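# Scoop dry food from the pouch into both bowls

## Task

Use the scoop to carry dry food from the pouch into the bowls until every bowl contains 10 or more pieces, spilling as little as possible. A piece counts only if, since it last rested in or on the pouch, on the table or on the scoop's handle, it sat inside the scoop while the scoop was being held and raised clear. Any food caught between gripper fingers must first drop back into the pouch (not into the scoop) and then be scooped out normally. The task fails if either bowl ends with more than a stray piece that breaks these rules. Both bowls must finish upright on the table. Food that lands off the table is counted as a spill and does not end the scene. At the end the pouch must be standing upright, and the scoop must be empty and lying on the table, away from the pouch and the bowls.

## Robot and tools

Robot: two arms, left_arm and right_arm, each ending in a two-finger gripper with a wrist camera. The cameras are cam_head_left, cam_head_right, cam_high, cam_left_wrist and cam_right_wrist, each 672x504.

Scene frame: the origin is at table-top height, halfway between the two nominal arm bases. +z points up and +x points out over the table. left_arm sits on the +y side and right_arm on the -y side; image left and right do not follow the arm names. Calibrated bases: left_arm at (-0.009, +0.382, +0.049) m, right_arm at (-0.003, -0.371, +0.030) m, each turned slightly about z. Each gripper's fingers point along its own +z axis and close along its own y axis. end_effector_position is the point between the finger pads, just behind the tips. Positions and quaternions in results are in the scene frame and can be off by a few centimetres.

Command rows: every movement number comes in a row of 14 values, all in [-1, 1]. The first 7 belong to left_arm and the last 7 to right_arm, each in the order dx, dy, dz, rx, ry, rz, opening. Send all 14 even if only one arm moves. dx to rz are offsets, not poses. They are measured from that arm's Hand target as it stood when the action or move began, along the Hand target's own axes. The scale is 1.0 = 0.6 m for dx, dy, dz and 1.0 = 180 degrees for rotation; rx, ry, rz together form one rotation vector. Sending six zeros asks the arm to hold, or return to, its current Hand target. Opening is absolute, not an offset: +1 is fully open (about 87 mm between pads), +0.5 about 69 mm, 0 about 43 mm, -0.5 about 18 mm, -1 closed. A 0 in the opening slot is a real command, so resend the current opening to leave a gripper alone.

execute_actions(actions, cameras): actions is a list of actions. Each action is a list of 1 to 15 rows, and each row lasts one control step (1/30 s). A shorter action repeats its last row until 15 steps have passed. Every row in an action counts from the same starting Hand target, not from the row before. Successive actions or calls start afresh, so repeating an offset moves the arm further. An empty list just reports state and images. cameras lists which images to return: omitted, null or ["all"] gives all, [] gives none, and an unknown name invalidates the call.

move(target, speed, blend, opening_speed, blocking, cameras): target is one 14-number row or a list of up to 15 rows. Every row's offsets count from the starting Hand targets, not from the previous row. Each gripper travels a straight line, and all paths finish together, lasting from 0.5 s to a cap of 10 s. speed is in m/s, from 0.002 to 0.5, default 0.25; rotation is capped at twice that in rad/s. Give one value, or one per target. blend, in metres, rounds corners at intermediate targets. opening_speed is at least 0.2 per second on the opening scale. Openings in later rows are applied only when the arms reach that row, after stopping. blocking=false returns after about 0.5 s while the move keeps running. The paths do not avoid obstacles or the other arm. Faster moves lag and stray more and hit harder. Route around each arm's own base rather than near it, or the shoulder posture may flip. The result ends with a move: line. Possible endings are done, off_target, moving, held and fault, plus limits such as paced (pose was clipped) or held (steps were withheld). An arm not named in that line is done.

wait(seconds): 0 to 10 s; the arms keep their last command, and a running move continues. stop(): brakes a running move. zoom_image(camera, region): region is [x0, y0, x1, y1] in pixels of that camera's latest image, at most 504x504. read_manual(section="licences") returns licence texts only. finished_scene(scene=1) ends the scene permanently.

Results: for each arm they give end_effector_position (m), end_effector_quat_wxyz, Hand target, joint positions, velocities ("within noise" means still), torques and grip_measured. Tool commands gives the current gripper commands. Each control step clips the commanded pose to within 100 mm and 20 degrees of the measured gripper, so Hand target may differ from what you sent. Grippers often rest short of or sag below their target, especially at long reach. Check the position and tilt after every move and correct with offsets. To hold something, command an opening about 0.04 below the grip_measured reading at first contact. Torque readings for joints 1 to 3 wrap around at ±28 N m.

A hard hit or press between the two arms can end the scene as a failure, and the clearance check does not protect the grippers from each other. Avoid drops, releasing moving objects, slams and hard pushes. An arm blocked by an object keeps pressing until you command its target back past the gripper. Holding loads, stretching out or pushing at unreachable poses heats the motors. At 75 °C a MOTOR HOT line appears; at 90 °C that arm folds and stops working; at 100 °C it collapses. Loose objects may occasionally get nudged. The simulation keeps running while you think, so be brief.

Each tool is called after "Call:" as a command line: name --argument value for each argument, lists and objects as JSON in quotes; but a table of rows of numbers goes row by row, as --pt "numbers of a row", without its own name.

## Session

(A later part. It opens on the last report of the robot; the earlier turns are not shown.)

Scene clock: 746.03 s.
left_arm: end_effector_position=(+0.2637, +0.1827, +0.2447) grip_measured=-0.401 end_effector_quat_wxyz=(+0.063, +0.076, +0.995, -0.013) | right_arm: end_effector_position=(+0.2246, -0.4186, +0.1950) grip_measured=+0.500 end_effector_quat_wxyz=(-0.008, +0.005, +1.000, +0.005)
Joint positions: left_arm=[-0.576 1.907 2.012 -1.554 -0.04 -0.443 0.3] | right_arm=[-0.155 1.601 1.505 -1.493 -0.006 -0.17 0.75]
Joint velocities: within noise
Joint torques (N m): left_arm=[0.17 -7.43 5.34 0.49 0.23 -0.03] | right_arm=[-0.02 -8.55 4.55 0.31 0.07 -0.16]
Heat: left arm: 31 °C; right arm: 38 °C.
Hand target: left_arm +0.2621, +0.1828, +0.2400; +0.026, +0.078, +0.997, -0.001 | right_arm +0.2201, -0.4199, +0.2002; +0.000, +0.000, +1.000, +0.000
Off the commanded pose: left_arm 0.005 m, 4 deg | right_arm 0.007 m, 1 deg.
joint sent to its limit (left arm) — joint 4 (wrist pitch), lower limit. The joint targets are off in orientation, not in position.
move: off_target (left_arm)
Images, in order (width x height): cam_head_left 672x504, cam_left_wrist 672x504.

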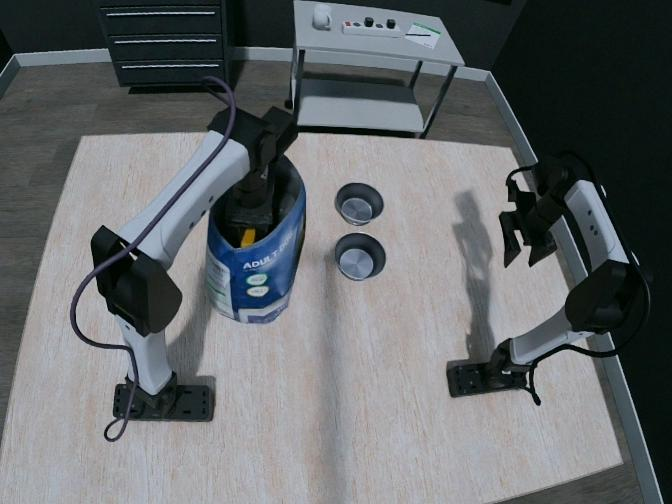

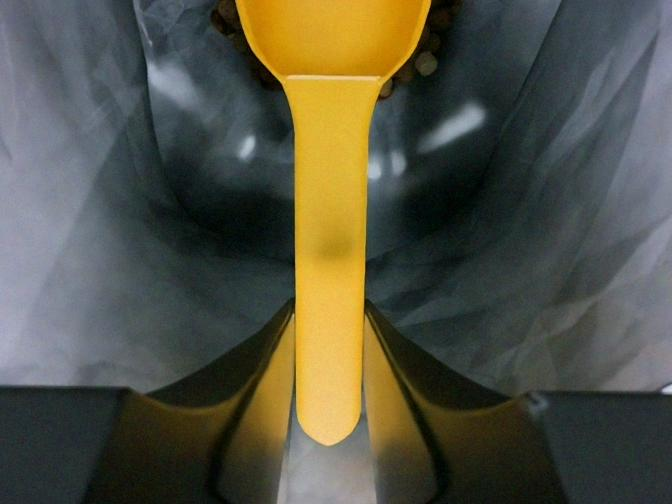

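Call:
move --pt "0.0333 0 -0.0017 0 0.0222 0 -0.7 0 0 0 0 0 0 0.5" --pt "0.0118 0 0.075 0 0.0222 0 -0.7 0 0 0 0 0 0 0.5" --speed 0.06 --cameras '["cam_left_wrist","cam_head_left"]'

Call:
zoom_image --camera "cam_left_wrist" --region '[100, 0, 600, 250]'

Scene clock: 755.40 s.
left_arm: end_effector_position=(+0.2404, +0.1892, +0.2103) grip_measured=-0.401 end_effector_quat_wxyz=(-0.025, +0.083, +0.996, +0.004) | right_arm: end_effector_position=(+0.2246, -0.4186, +0.1950) grip_measured=+0.500 end_effector_quat_wxyz=(-0.008, +0.005, +1.000, +0.005)
Joint positions: left_arm=[-0.571 1.946 1.901 -1.574 0.017 -0.427 0.3] | right_arm=[-0.155 1.601 1.505 -1.493 -0.006 -0.17 0.75]
Joint velocities: within noise
Joint torques (N m): left_arm=[0.32 -6.24 4.67 0.99 -0.09 -0.12] | right_arm=[-0.05 -8.54 4.48 0.31 0.07 -0.17]
Heat: left arm: 33 °C; right arm: 38 °C.
Hand target: left_arm +0.2574, +0.1835, +0.1946; -0.008, +0.078, +0.997, +0.002 | right_arm +0.2201, -0.4199, +0.2002; +0.000, +0.000, +1.000, +0.000
Off the commanded pose: left_arm 0.024 m, 2 deg | right_arm 0.007 m, 1 deg.
joint read past its limit (left arm) — joint 4 (wrist pitch), lower limit.
move: off_target (left_arm)
Images, in order (width x height): cam_head_left 672x504, cam_left_wrist 672x504.

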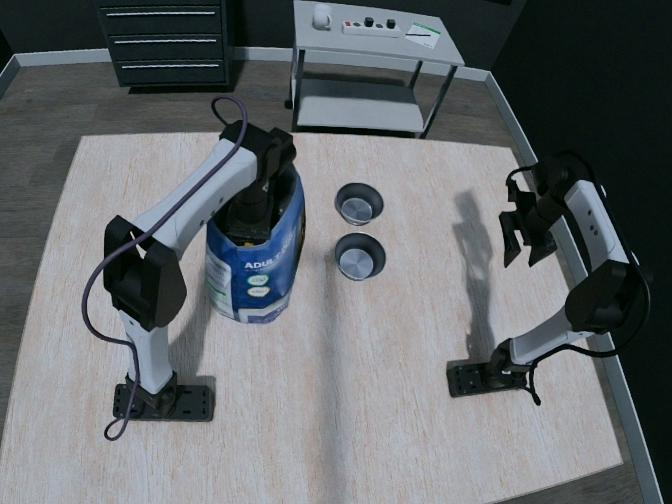

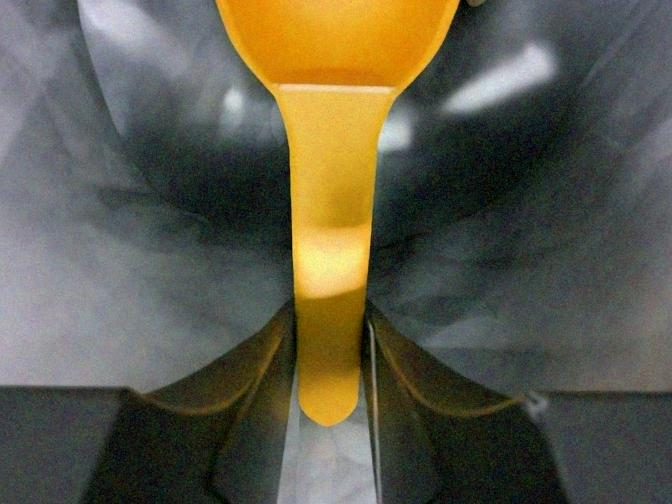

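Scaled by 1.008.

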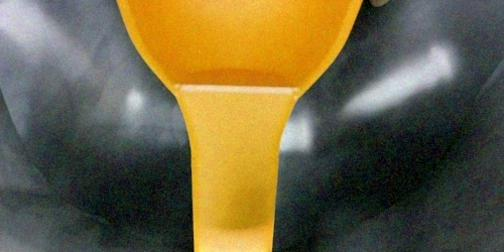

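Call:
move --pt "0.0114 0 -0.175 0 -0.0833 0 -0.7 0 0 0 0 0 0 0.5" --pt "0.0977 0 -0.34 0 -0.2278 0 -0.7 0 0 0 0 0 0 0.5" --speed 0.12 --blend 0.02 --cameras '["cam_left_wrist","cam_head_left","cam_high","cam_head_right"]'

Call:
zoom_image --camera "cam_high" --region '[400, 240, 560, 360]'

Scene clock: 769.07 s.
left_arm: end_effector_position=(+0.2045, +0.1879, +0.3879) grip_measured=-0.401 end_effector_quat_wxyz=(+0.350, +0.087, +0.932, -0.044) | right_arm: end_effector_position=(+0.2246, -0.4186, +0.1950) grip_measured=+0.500 end_effector_quat_wxyz=(-0.008, +0.005, +1.000, +0.005)
Joint positions: left_arm=[-0.904 1.506 2.074 -1.55 -0.444 -0.603 0.3] | right_arm=[-0.155 1.601 1.505 -1.493 -0.006 -0.17 0.75]
Joint velocities: within noise
Joint torques (N m): left_arm=[-0.8 -5.49 7.54 1.14 -0.45 -0.2] | right_arm=[-0.03 -8.54 4.52 0.32 0.05 -0.17]
Heat: left arm: 33 °C; right arm: 38 °C.
Hand target: left_arm +0.2028, +0.1919, +0.3996; +0.341, +0.074, +0.937, -0.026 | right_arm +0.2201, -0.4199, +0.2002; +0.000, +0.000, +1.000, +0.000
Off the commanded pose: left_arm 0.012 m, 3 deg | right_arm 0.007 m, 1 deg.
joint sent to its limit (left arm) — joint 4 (wrist pitch), lower limit. The joint targets are off in orientation, not in position.
move: off_target (left_arm)
Images, in order (width x height): cam_head_left 672x504, cam_head_right 672x504, cam_high 672x504, cam_left_wrist 672x504.

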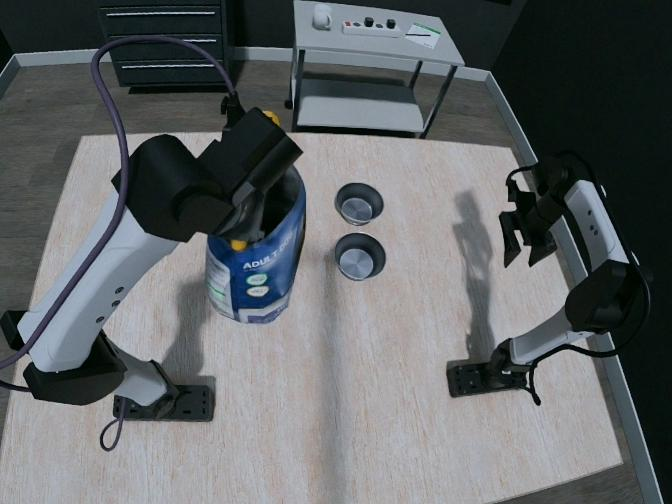

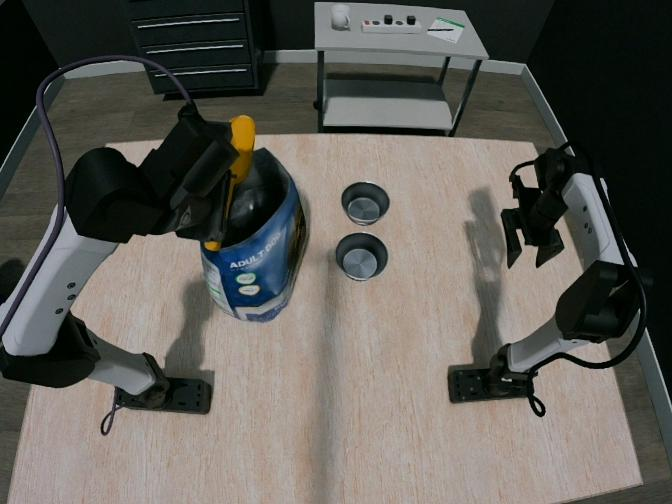

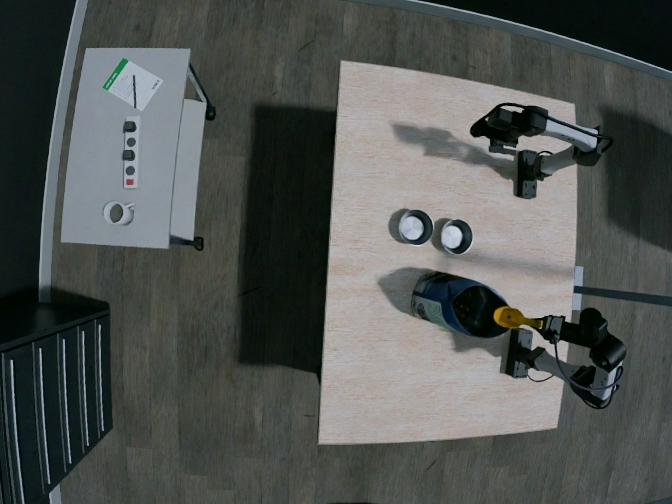

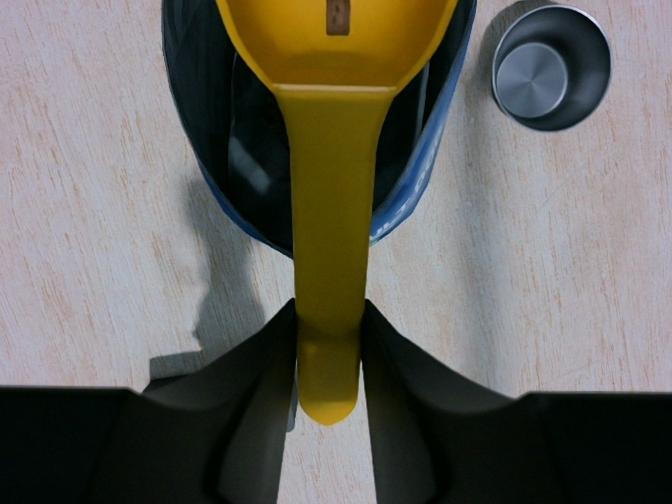

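Scaled by 3.150.

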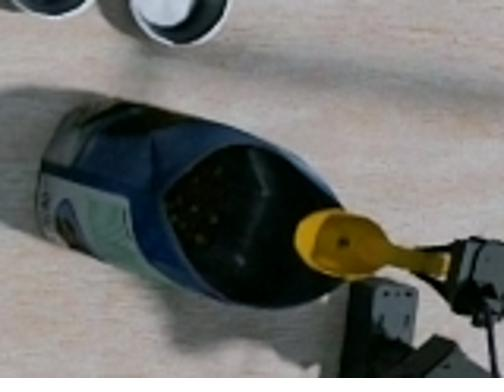

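Call:
move --pt "-0.0744 0.2478 0.0397 -0.1143 0 -0.1362 -0.7 -0.05 0.45 -0.3333 -0.0775 -0.213 -0.213 0.0" --pt "-0.0744 0.2478 0.0397 -0.1143 0 -0.1362 -0.7 -0.1667 0.9267 -0.3333 -0.14 -0.2522 -0.3 0.0" --speed 0.2

Scene clock: 790.60 s.
left_arm: end_effector_position=(+0.2731, +0.3271, +0.4042) grip_measured=-0.401 end_effector_quat_wxyz=(+0.372, -0.172, +0.911, +0.039) | right_arm: end_effector_position=(+0.3200, +0.1305, +0.3885) grip_measured=+0.000 end_effector_quat_wxyz=(+0.500, -0.389, +0.725, +0.272)
Joint positions: left_arm=[-0.361 1.496 2.123 -1.552 -0.448 -0.605 0.3] | right_arm=[1.026 2.308 2.843 -0.895 0.009 0.01 0.5]
Joint velocities: within noise
Joint torques (N m): left_arm=[0.12 -3.23 7.51 1.23 -0.37 -0.06] | right_arm=[0.25 -10.43 6.93 2.17 -0.12 -0.16]
Heat: left arm: 31 °C; right arm: 38 °C.
Hand target: left_arm +0.2749, +0.3310, +0.4104; +0.336, -0.187, +0.921, +0.069 | right_arm +0.3199, +0.1361, +0.4002; +0.368, -0.438, +0.794, +0.205
Off the commanded pose: left_arm 0.008 m, 6 deg | right_arm 0.013 m, 20 deg.
elbow stopped short (right arm): the move would have taken joint 3 (elbow) straighter than the controller allows.
joint sent to its limit (left arm) — joint 4 (wrist pitch), lower limit. The joint targets are off in orientation, not in position.
move: off_target (left_arm, right_arm)

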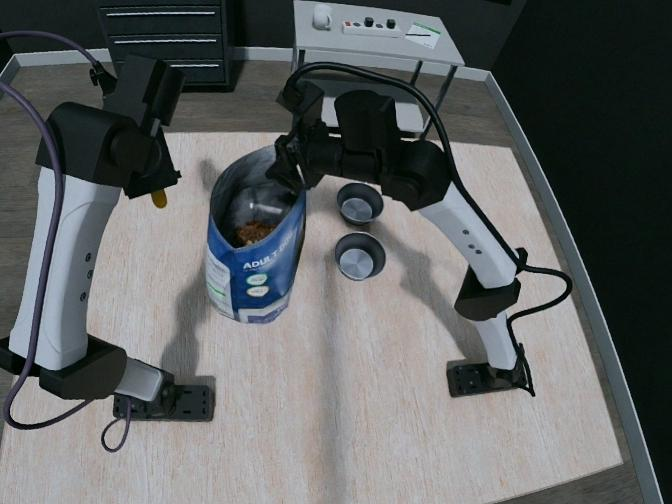

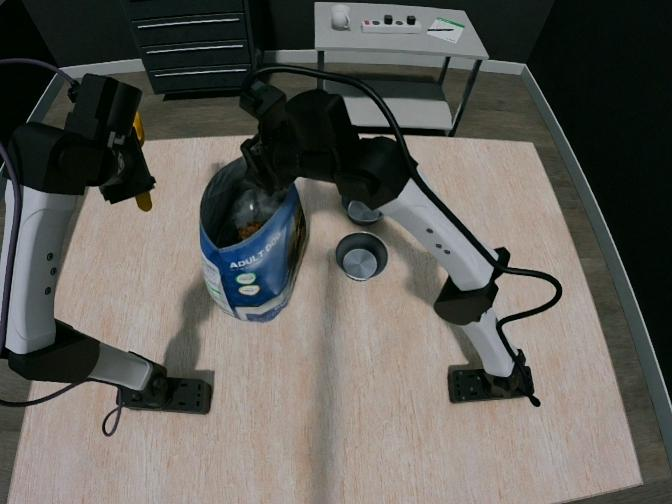

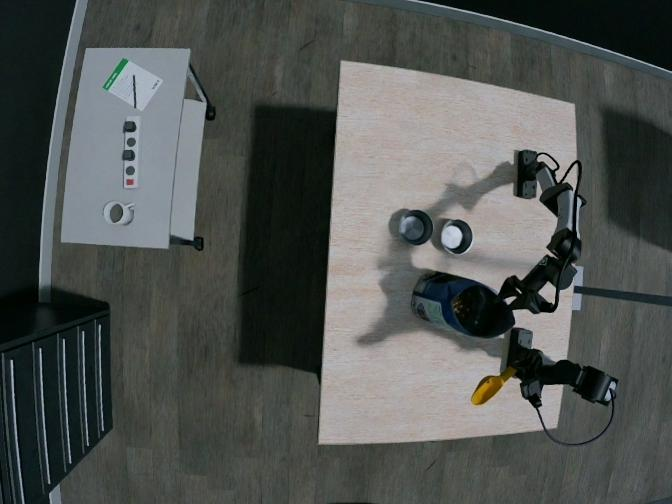

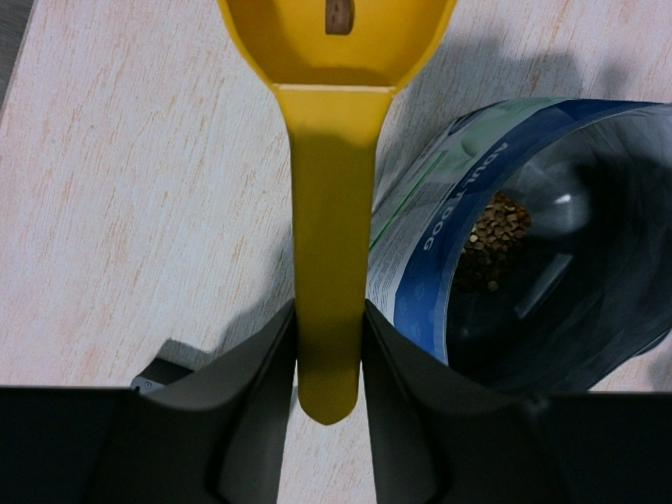

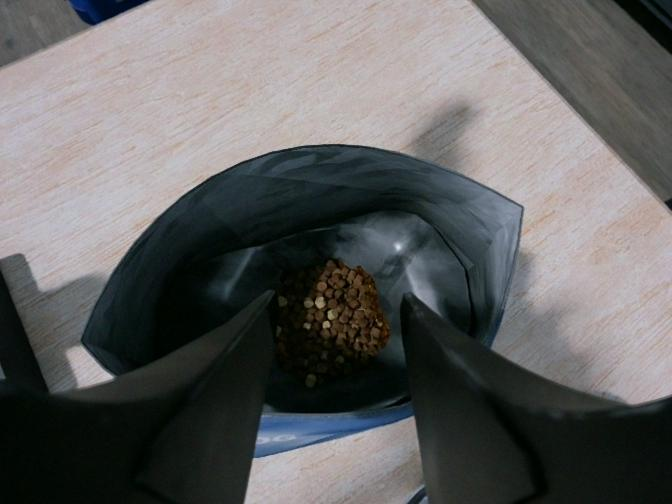

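Call:
move --target '[0,0,0,0,0,0,-0.7,-0.0715,-0.007,0.0074,-0.159,-0.3813,-0.0139,0.5]' --speed 0.2 --cameras '["cam_right_wrist","cam_head_left"]'

Scene clock: 836.97 s.
left_arm: end_effector_position=(+0.2731, +0.3271, +0.4042) grip_measured=-0.401 end_effector_quat_wxyz=(+0.372, -0.172, +0.911, +0.039) | right_arm: end_effector_position=(+0.3412, +0.1619, +0.4166) grip_measured=+0.500 end_effector_quat_wxyz=(+0.633, -0.336, +0.390, +0.579)
Joint positions: left_arm=[-0.361 1.496 2.123 -1.552 -0.448 -0.605 0.3] | right_arm=[0.862 2.185 1.829 0.935 -0.534 0.351 0.75]
Joint velocities: within noise
Joint torques (N m): left_arm=[0.09 -3.22 7.53 1.24 -0.37 -0.05] | right_arm=[-0.29 -10.47 8.88 1.57 -0.02 0.11]
Heat: left arm: 31 °C; right arm: 42 °C.
Hand target: left_arm +0.2749, +0.3310, +0.4104; +0.336, -0.187, +0.921, +0.069 | right_arm +0.3401, +0.1602, +0.4299; +0.638, -0.337, +0.370, +0.585
Off the commanded pose: left_arm 0.008 m, 6 deg | right_arm 0.014 m, 2 deg.
joint sent to its limit (left arm) — joint 4 (wrist pitch), lower limit. The joint targets are off in orientation, not in position.
move: off_target (left_arm, right_arm)
Images, in order (width x height): cam_head_left 672x504, cam_right_wrist 672x504.

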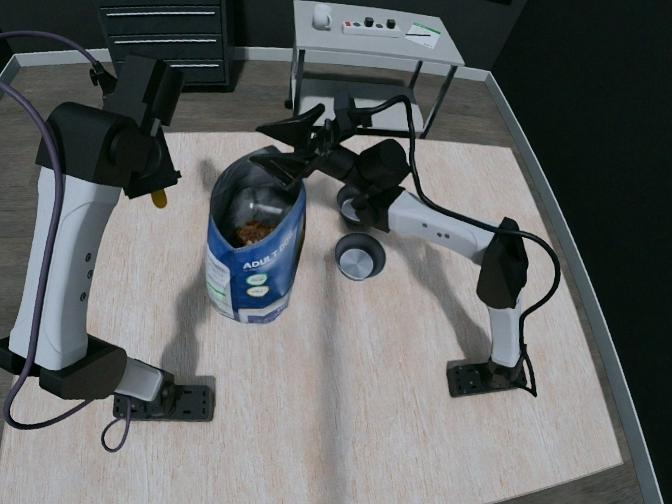

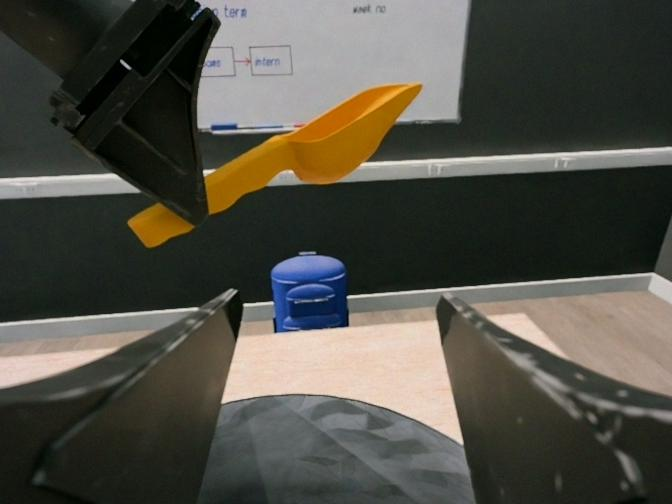

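Call:
move --target '[0.0963,0.042,0.551,0.0671,-0.0221,0.0745,-0.7,0,0,0,0,0,0,0.5]' --speed 0.18 --cameras '["cam_right_wrist","cam_left_wrist","cam_head_left","cam_head_right"]'

Scene clock: 887.83 s.
left_arm: end_effector_position=(+0.4176, +0.4207, +0.1216) grip_measured=-0.401 end_effector_quat_wxyz=(+0.370, -0.044, +0.928, +0.022) | right_arm: end_effector_position=(+0.3410, +0.1618, +0.4169) grip_measured=+0.500 end_effector_quat_wxyz=(+0.633, -0.336, +0.389, +0.579)
Joint positions: left_arm=[0.107 1.695 1.075 -0.193 -0.015 -0.003 0.3] | right_arm=[0.862 2.185 1.829 0.936 -0.535 0.351 0.75]
Joint velocities: within noise
Joint torques (N m): left_arm=[0.03 -6.98 6.61 1.68 0.29 -0.06] | right_arm=[-0.28 -10.48 8.88 1.56 0 0.08]
Heat: left arm: 32 °C; right arm: 44 °C.
Hand target: left_arm +0.4203, +0.4204, +0.1204; +0.375, -0.040, +0.926, +0.017 | right_arm +0.3401, +0.1601, +0.4299; +0.638, -0.337, +0.370, +0.585
Off the commanded pose: left_arm 0.003 m, 1 deg | right_arm 0.013 m, 2 deg.
move: off_target (right_arm)
Images, in order (width x height): cam_head_left 672x504, cam_head_right 672x504, cam_left_wrist 672x504, cam_right_wrist 672x504.

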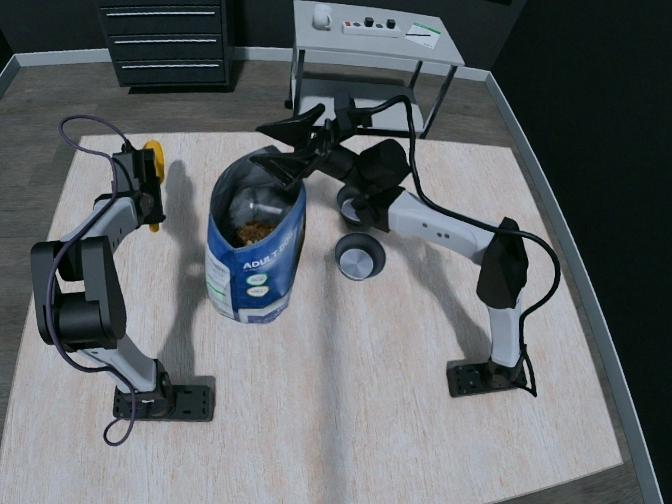

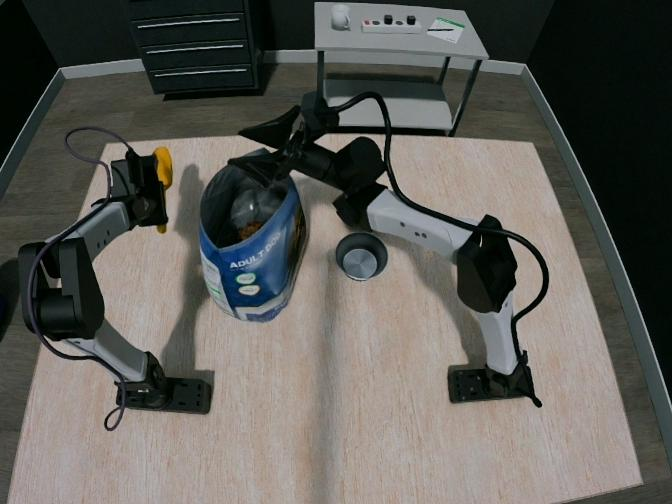

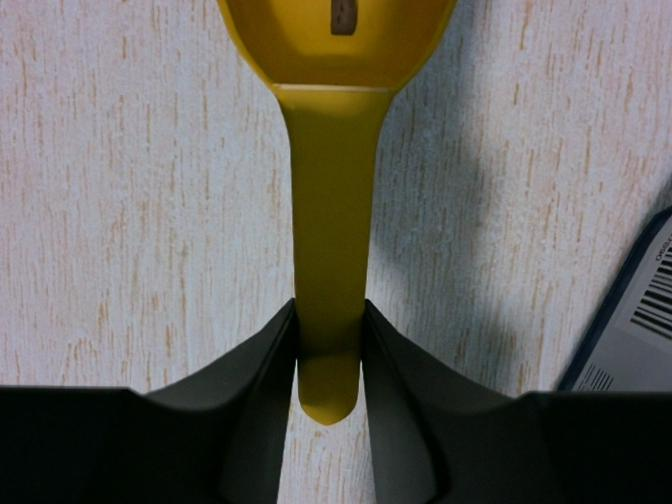

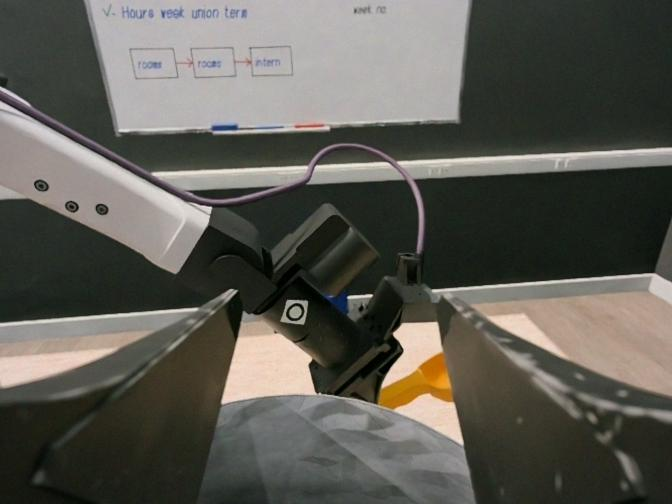

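Call:
move --pt "0.081 0 0.0839 0 0 0 -0.7 0 0 0 0 0 0 0.5" --pt "0.0926 0 0.0959 0 -0.05 0 -0.7 0 0 0 0 0 0 0.5" --pt "0.1065 0 0.1102 0 -0.1 0 -0.7 0 0 0 0 0 0 0.5" --speed 0.06 --cameras '["cam_right_wrist","cam_left_wrist"]'

Scene clock: 896.30 s.
left_arm: end_effector_position=(+0.4244, +0.4211, +0.0357) grip_measured=-0.401 end_effector_quat_wxyz=(+0.521, -0.041, +0.852, +0.027) | right_arm: end_effector_position=(+0.3410, +0.1618, +0.4169) grip_measured=+0.500 end_effector_quat_wxyz=(+0.633, -0.336, +0.389, +0.579)
Joint positions: left_arm=[0.107 1.935 0.611 0.851 -0.014 -0.003 0.3] | right_arm=[0.862 2.185 1.829 0.936 -0.535 0.351 0.75]
Joint velocities: within noise
Joint torques (N m): left_arm=[0.12 -5.98 3.86 1.81 0.26 -0.07] | right_arm=[-0.34 -10.48 8.88 1.57 0 0.09]
Heat: left arm: 31 °C; right arm: 44 °C.
Hand target: left_arm +0.4203, +0.4206, +0.0283; +0.515, -0.037, +0.856, +0.023 | right_arm +0.3402, +0.1602, +0.4299; +0.638, -0.337, +0.370, +0.585
Off the commanded pose: left_arm 0.008 m, 1 deg | right_arm 0.013 m, 2 deg.
move: off_target (right_arm)
Images, in order (width x height): cam_left_wrist 672x504, cam_right_wrist 672x504.

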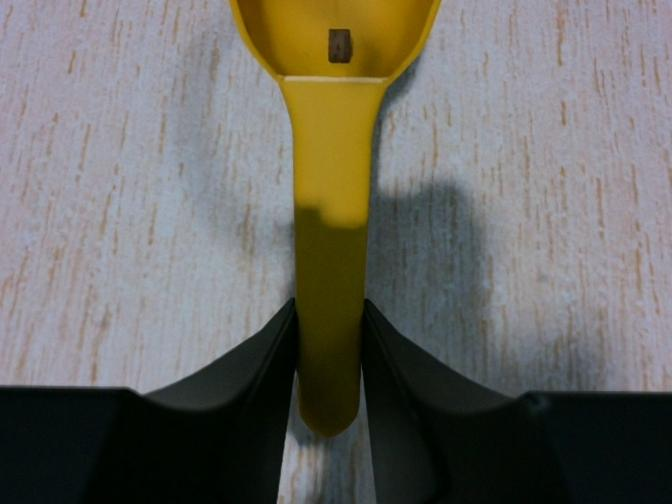

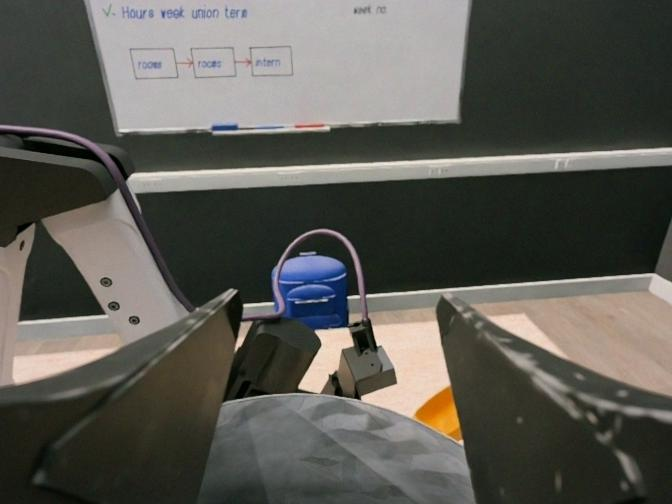

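Call:
move --target '[0.0191,0,0.0102,0,-0.0778,0,-0.7,0,0,0,0,0,0,0.5]' --speed 0.05 --cameras '["cam_right_wrist","cam_left_wrist"]'

Scene clock: 903.57 s.
left_arm: end_effector_position=(+0.4276, +0.4214, +0.0275) grip_measured=-0.401 end_effector_quat_wxyz=(+0.630, -0.038, +0.775, +0.032) | right_arm: end_effector_position=(+0.3410, +0.1618, +0.4170) grip_measured=+0.500 end_effector_quat_wxyz=(+0.633, -0.336, +0.389, +0.579)
Joint positions: left_arm=[0.107 2.235 0.503 1.525 -0.014 -0.001 0.3] | right_arm=[0.862 2.185 1.829 0.937 -0.535 0.351 0.75]
Joint velocities: within noise
Joint torques (N m): left_arm=[0.18 -5.98 1.58 1.77 0.27 -0.1] | right_arm=[-0.31 -10.56 8.92 1.57 -0.02 0.08]
Heat: left arm: 31 °C; right arm: 44 °C.
Hand target: left_arm +0.4203, +0.4206, +0.0153; +0.616, -0.034, +0.787, +0.027 | right_arm +0.3401, +0.1601, +0.4300; +0.638, -0.337, +0.370, +0.585
Off the commanded pose: left_arm 0.014 m, 2 deg | right_arm 0.013 m, 2 deg.
move: off_target (left_arm, right_arm)
Images, in order (width x height): cam_left_wrist 672x504, cam_right_wrist 672x504.

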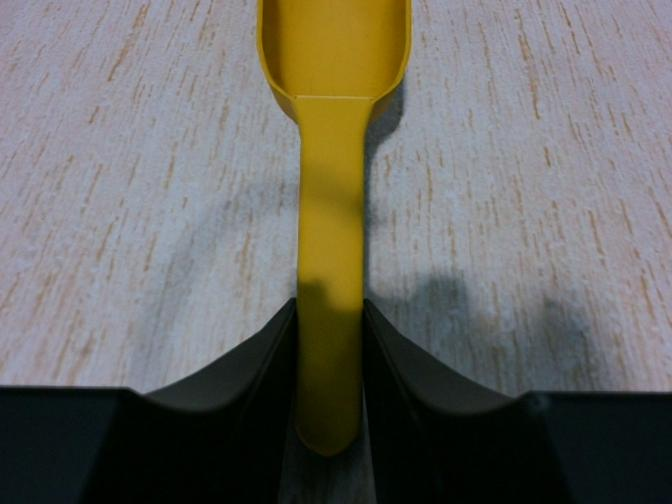

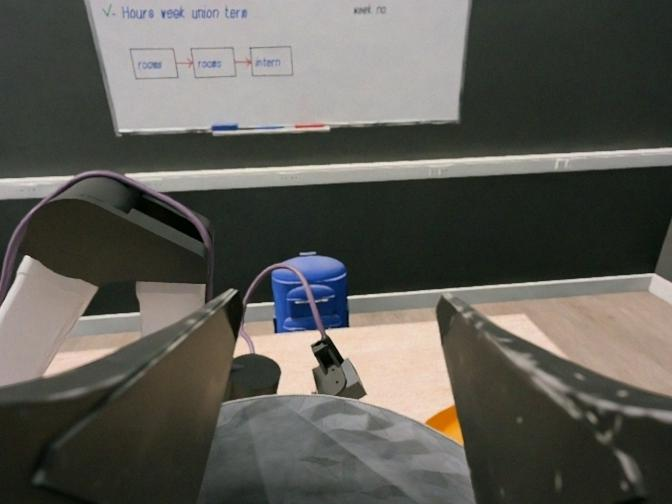

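Call:
zoom_image --camera "cam_head_right" --region '[60, 110, 260, 310]'

Call:
zoom_image --camera "cam_left_wrist" --region '[200, 0, 500, 150]'

This scene's latest camera images include none from cam_head_right. They are from: cam_left_wrist, cam_right_wrist. cam_head_right's image comes with the result of a call that names it in "cameras".

Scaled by 1.680.

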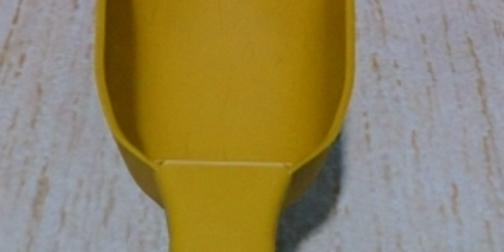

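Call:
move --pt "-0.4609 0 -0.1149 0 0.0278 0 -0.7 -0.1743 -0.0305 -0.302 0 0 0 0.5" --pt "-0.587 -0.3435 -0.436 0.1035 0.0881 0.0418 -0.7 -0.1743 -0.0305 -0.302 0 0 0 0.5" --speed 0.15 --blend 0.03

Scene clock: 937.00 s.
left_arm: end_effector_position=(+0.2684, +0.1999, +0.4106) grip_measured=-0.401 end_effector_quat_wxyz=(+0.487, +0.122, +0.863, -0.064) | right_arm: end_effector_position=(+0.3526, -0.0432, +0.4143) grip_measured=+0.500 end_effector_quat_wxyz=(+0.632, -0.327, +0.389, +0.585)
Joint positions: left_arm=[-0.744 1.33 1.776 -1.049 -0.419 -0.264 0.3] | right_arm=[0.459 1.809 1.213 1.402 -0.837 0.707 0.75]
Joint velocities: within noise
Joint torques (N m): left_arm=[-0.69 -2.81 9.01 1.57 -0.27 -0.19] | right_arm=[-0.24 -11.47 4.93 1.16 0.11 0.09]
Heat: left arm: 30 °C; right arm: 45 °C.
Hand target: left_arm +0.2698, +0.2001, +0.4197; +0.496, +0.114, +0.858, -0.065 | right_arm +0.3397, -0.0499, +0.4301; +0.638, -0.337, +0.370, +0.585
Off the commanded pose: left_arm 0.009 m, 1 deg | right_arm 0.022 m, 2 deg.
move: off_target (right_arm)

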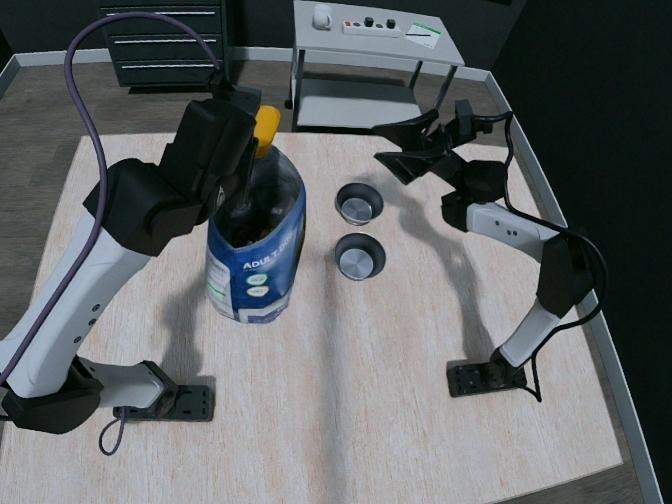

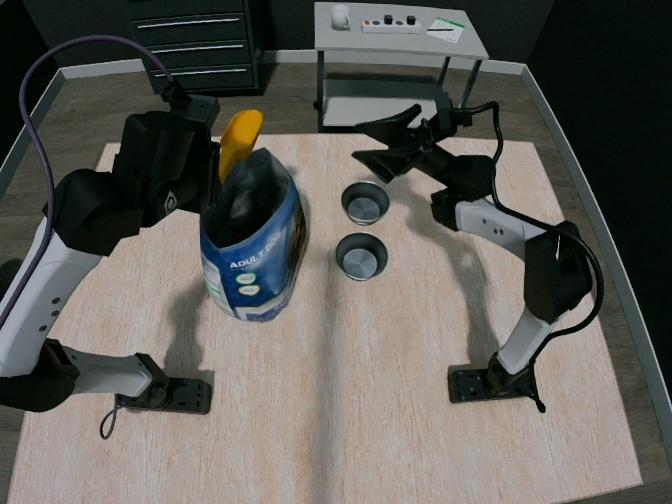

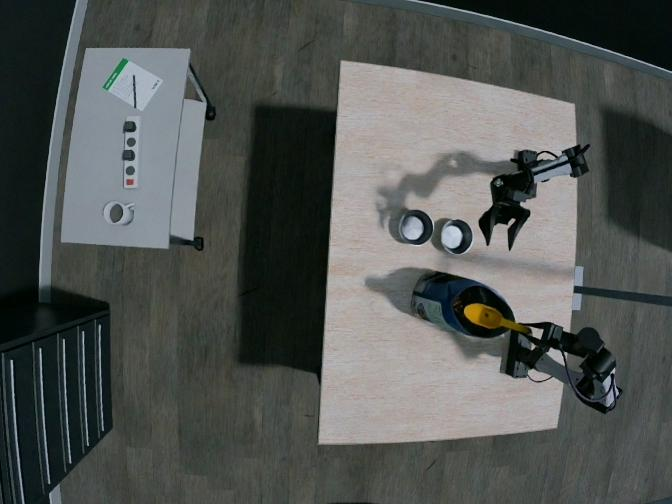

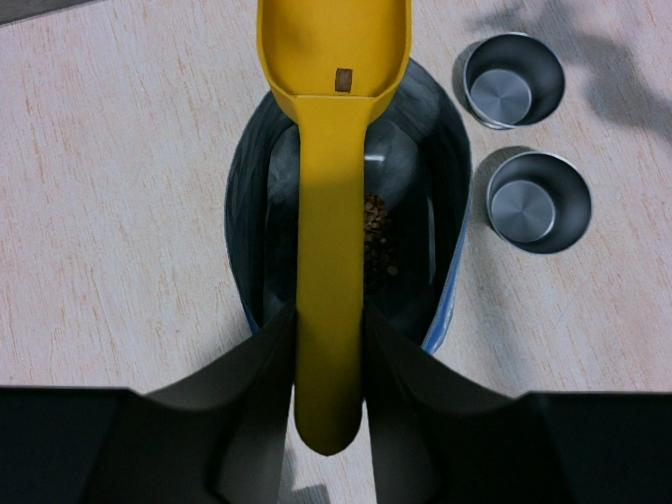

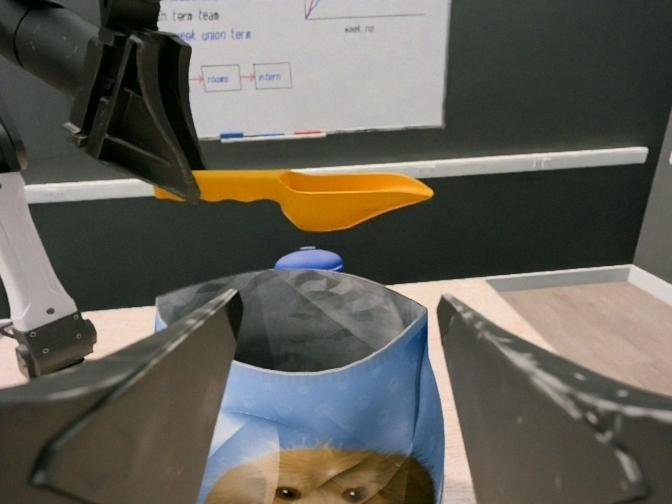

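Call:
move --pt "0.1147 -0.0133 -0.032 0 0.1556 0 -0.7 0 0 0 0 0 0 0.5" --pt "0.2073 -0.0133 0.0408 0 0.2389 0 -0.7 0 0 0 0 0 0 0.5" --pt "0.2857 -0.0133 0.1053 0 0.3056 0 -0.7 0 0 0 0 0 0 0.5" --speed 0.12 --blend 0.02 --cameras '["cam_right_wrist","cam_left_wrist"]'

Scene clock: 952.97 s.
left_arm: end_effector_position=(+0.2428, +0.2001, +0.2466) grip_measured=-0.401 end_effector_quat_wxyz=(+0.066, +0.128, +0.990, -0.003) | right_arm: end_effector_position=(+0.3525, -0.0432, +0.4143) grip_measured=+0.500 end_effector_quat_wxyz=(+0.632, -0.327, +0.389, +0.585)
Joint positions: left_arm=[-0.588 1.8 1.881 -1.532 -0.055 -0.35 0.3] | right_arm=[0.459 1.809 1.213 1.403 -0.837 0.707 0.75]
Joint velocities: within noise
Joint torques (N m): left_arm=[0.05 -6.39 5.01 0.42 0.3 -0.08] | right_arm=[-0.29 -11.4 4.86 1.14 0.11 0.1]
Heat: left arm: 30 °C; right arm: 45 °C.
Hand target: left_arm +0.2378, +0.2007, +0.2397; +0.043, +0.131, +0.990, -0.005 | right_arm +0.3397, -0.0499, +0.4302; +0.638, -0.337, +0.371, +0.585
Off the commanded pose: left_arm 0.008 m, 3 deg | right_arm 0.021 m, 2 deg.
move: off_target (left_arm, right_arm)
Images, in order (width x height): cam_left_wrist 672x504, cam_right_wrist 672x504.

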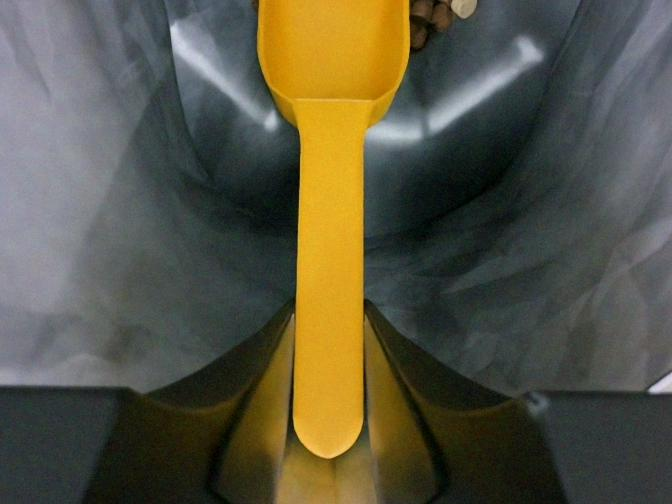

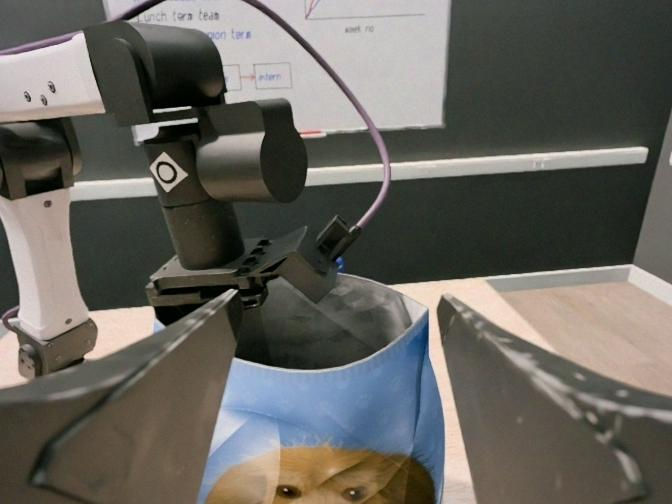

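Call:
move --target '[-0.0561,0,0.0852,0,0.0333,0,-0.7,0,0,0,0,0,0,0.5]' --speed 0.08 --cameras '["cam_right_wrist","cam_left_wrist"]'

Scene clock: 963.03 s.
left_arm: end_effector_position=(+0.2476, +0.1992, +0.2022) grip_measured=-0.401 end_effector_quat_wxyz=(-0.043, +0.132, +0.990, +0.011) | right_arm: end_effector_position=(+0.3525, -0.0432, +0.4143) grip_measured=+0.500 end_effector_quat_wxyz=(+0.632, -0.327, +0.389, +0.585)
Joint positions: left_arm=[-0.547 1.988 1.919 -1.588 0.017 -0.304 0.3] | right_arm=[0.459 1.809 1.213 1.403 -0.837 0.707 0.75]
Joint velocities: within noise
Joint torques (N m): left_arm=[0.73 -5.72 8.65 0.95 -0.1 -0.01] | right_arm=[-0.2 -11.45 4.88 1.14 0.1 0.09]
Heat: left arm: 31 °C; right arm: 46 °C.
Hand target: left_arm +0.2746, +0.1909, +0.1918; -0.008, +0.131, +0.991, +0.002 | right_arm +0.3398, -0.0499, +0.4302; +0.638, -0.337, +0.371, +0.585
Off the commanded pose: left_arm 0.030 m, 4 deg | right_arm 0.021 m, 2 deg.
joint read past its limit (left arm) — joint 4 (wrist pitch), lower limit.
move: off_target (left_arm, right_arm)
Images, in order (width x height): cam_left_wrist 672x504, cam_right_wrist 672x504.

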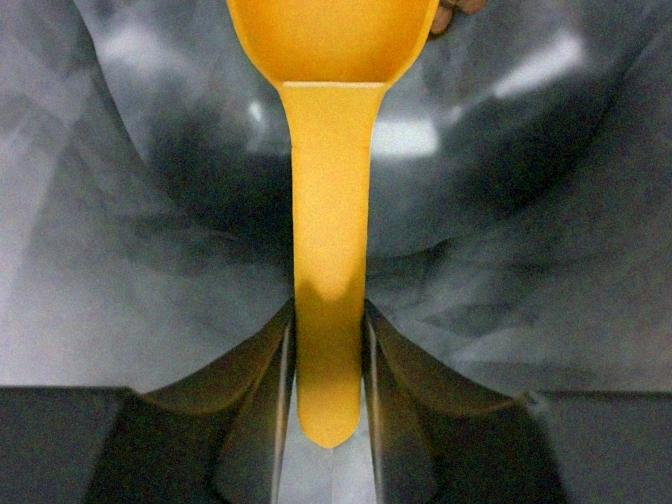

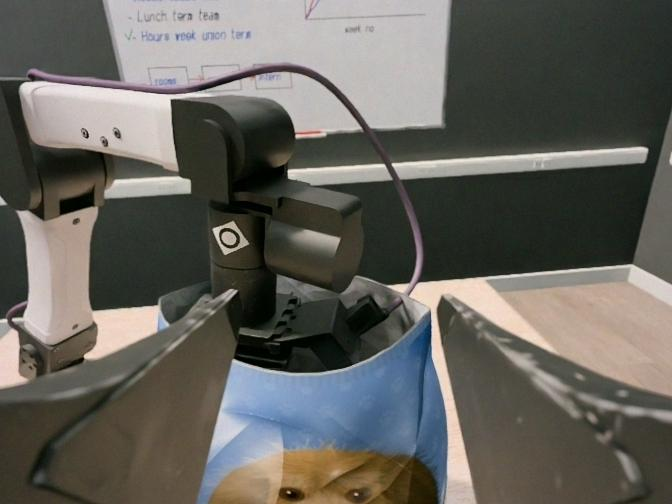

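Call:
move --pt "0.0473 0 -0.0375 0 -0.0611 0 -0.7 0 0 0 0 0 0 0.5" --pt "0.0406 0 -0.1293 0 -0.0778 0 -0.7 0 0 0 0 0 0 0.5" --pt "0.0849 0 -0.2785 0 -0.1722 0 -0.7 0 0 0 0 0 0 0.5" --pt "0.1027 0 -0.3449 0 -0.2167 0 -0.7 0 0 0 0 0 0 0.5" --speed 0.12 --blend 0.02 --cameras '["cam_right_wrist","cam_left_wrist"]'

Scene clock: 988.53 s.
left_arm: end_effector_position=(+0.2205, +0.2021, +0.3883) grip_measured=-0.401 end_effector_quat_wxyz=(+0.324, +0.132, +0.935, -0.050) | right_arm: end_effector_position=(+0.3525, -0.0432, +0.4143) grip_measured=+0.500 end_effector_quat_wxyz=(+0.632, -0.327, +0.389, +0.585)
Joint positions: left_arm=[-0.764 1.53 2.119 -1.552 -0.297 -0.412 0.3] | right_arm=[0.459 1.809 1.213 1.403 -0.837 0.707 0.75]
Joint velocities: within noise
Joint torques (N m): left_arm=[-0.79 -5.7 7.46 1.22 -0.35 -0.18] | right_arm=[-0.29 -11.47 4.92 1.15 0.11 0.1]
Heat: left arm: 33 °C; right arm: 46 °C.
Hand target: left_arm +0.2184, +0.2056, +0.3997; +0.323, +0.124, +0.937, -0.042 | right_arm +0.3398, -0.0499, +0.4302; +0.638, -0.337, +0.371, +0.585
Off the commanded pose: left_arm 0.012 m, 1 deg | right_arm 0.021 m, 2 deg.
joint sent to its limit (left arm) — joint 4 (wrist pitch), lower limit. The joint targets are off in orientation, not in position.
move: off_target (left_arm, right_arm)
Images, in order (width x height): cam_left_wrist 672x504, cam_right_wrist 672x504.

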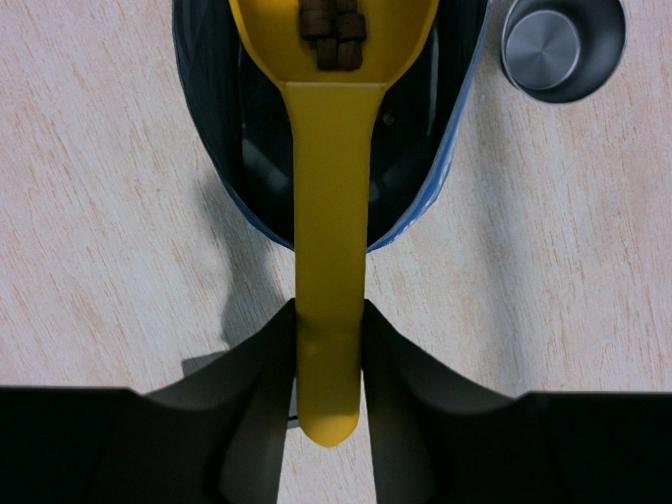

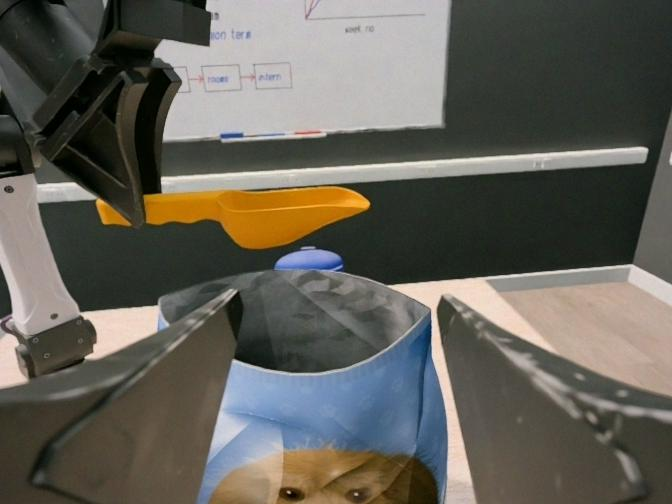

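Call:
zoom_image --camera "cam_left_wrist" --region '[220, 0, 460, 120]'

Call:
zoom_image --camera "cam_right_wrist" --region '[80, 160, 400, 300]'

Scaled by 2.100.

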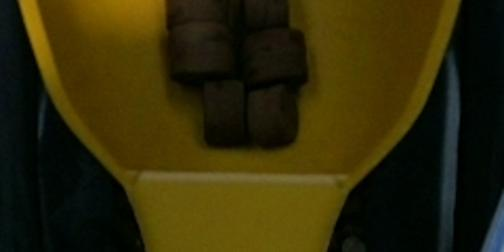

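Scaled by 1.575.

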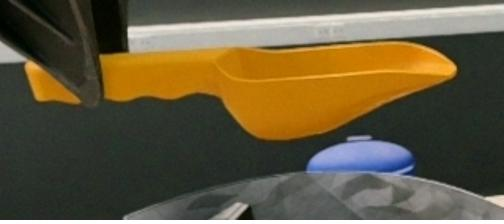

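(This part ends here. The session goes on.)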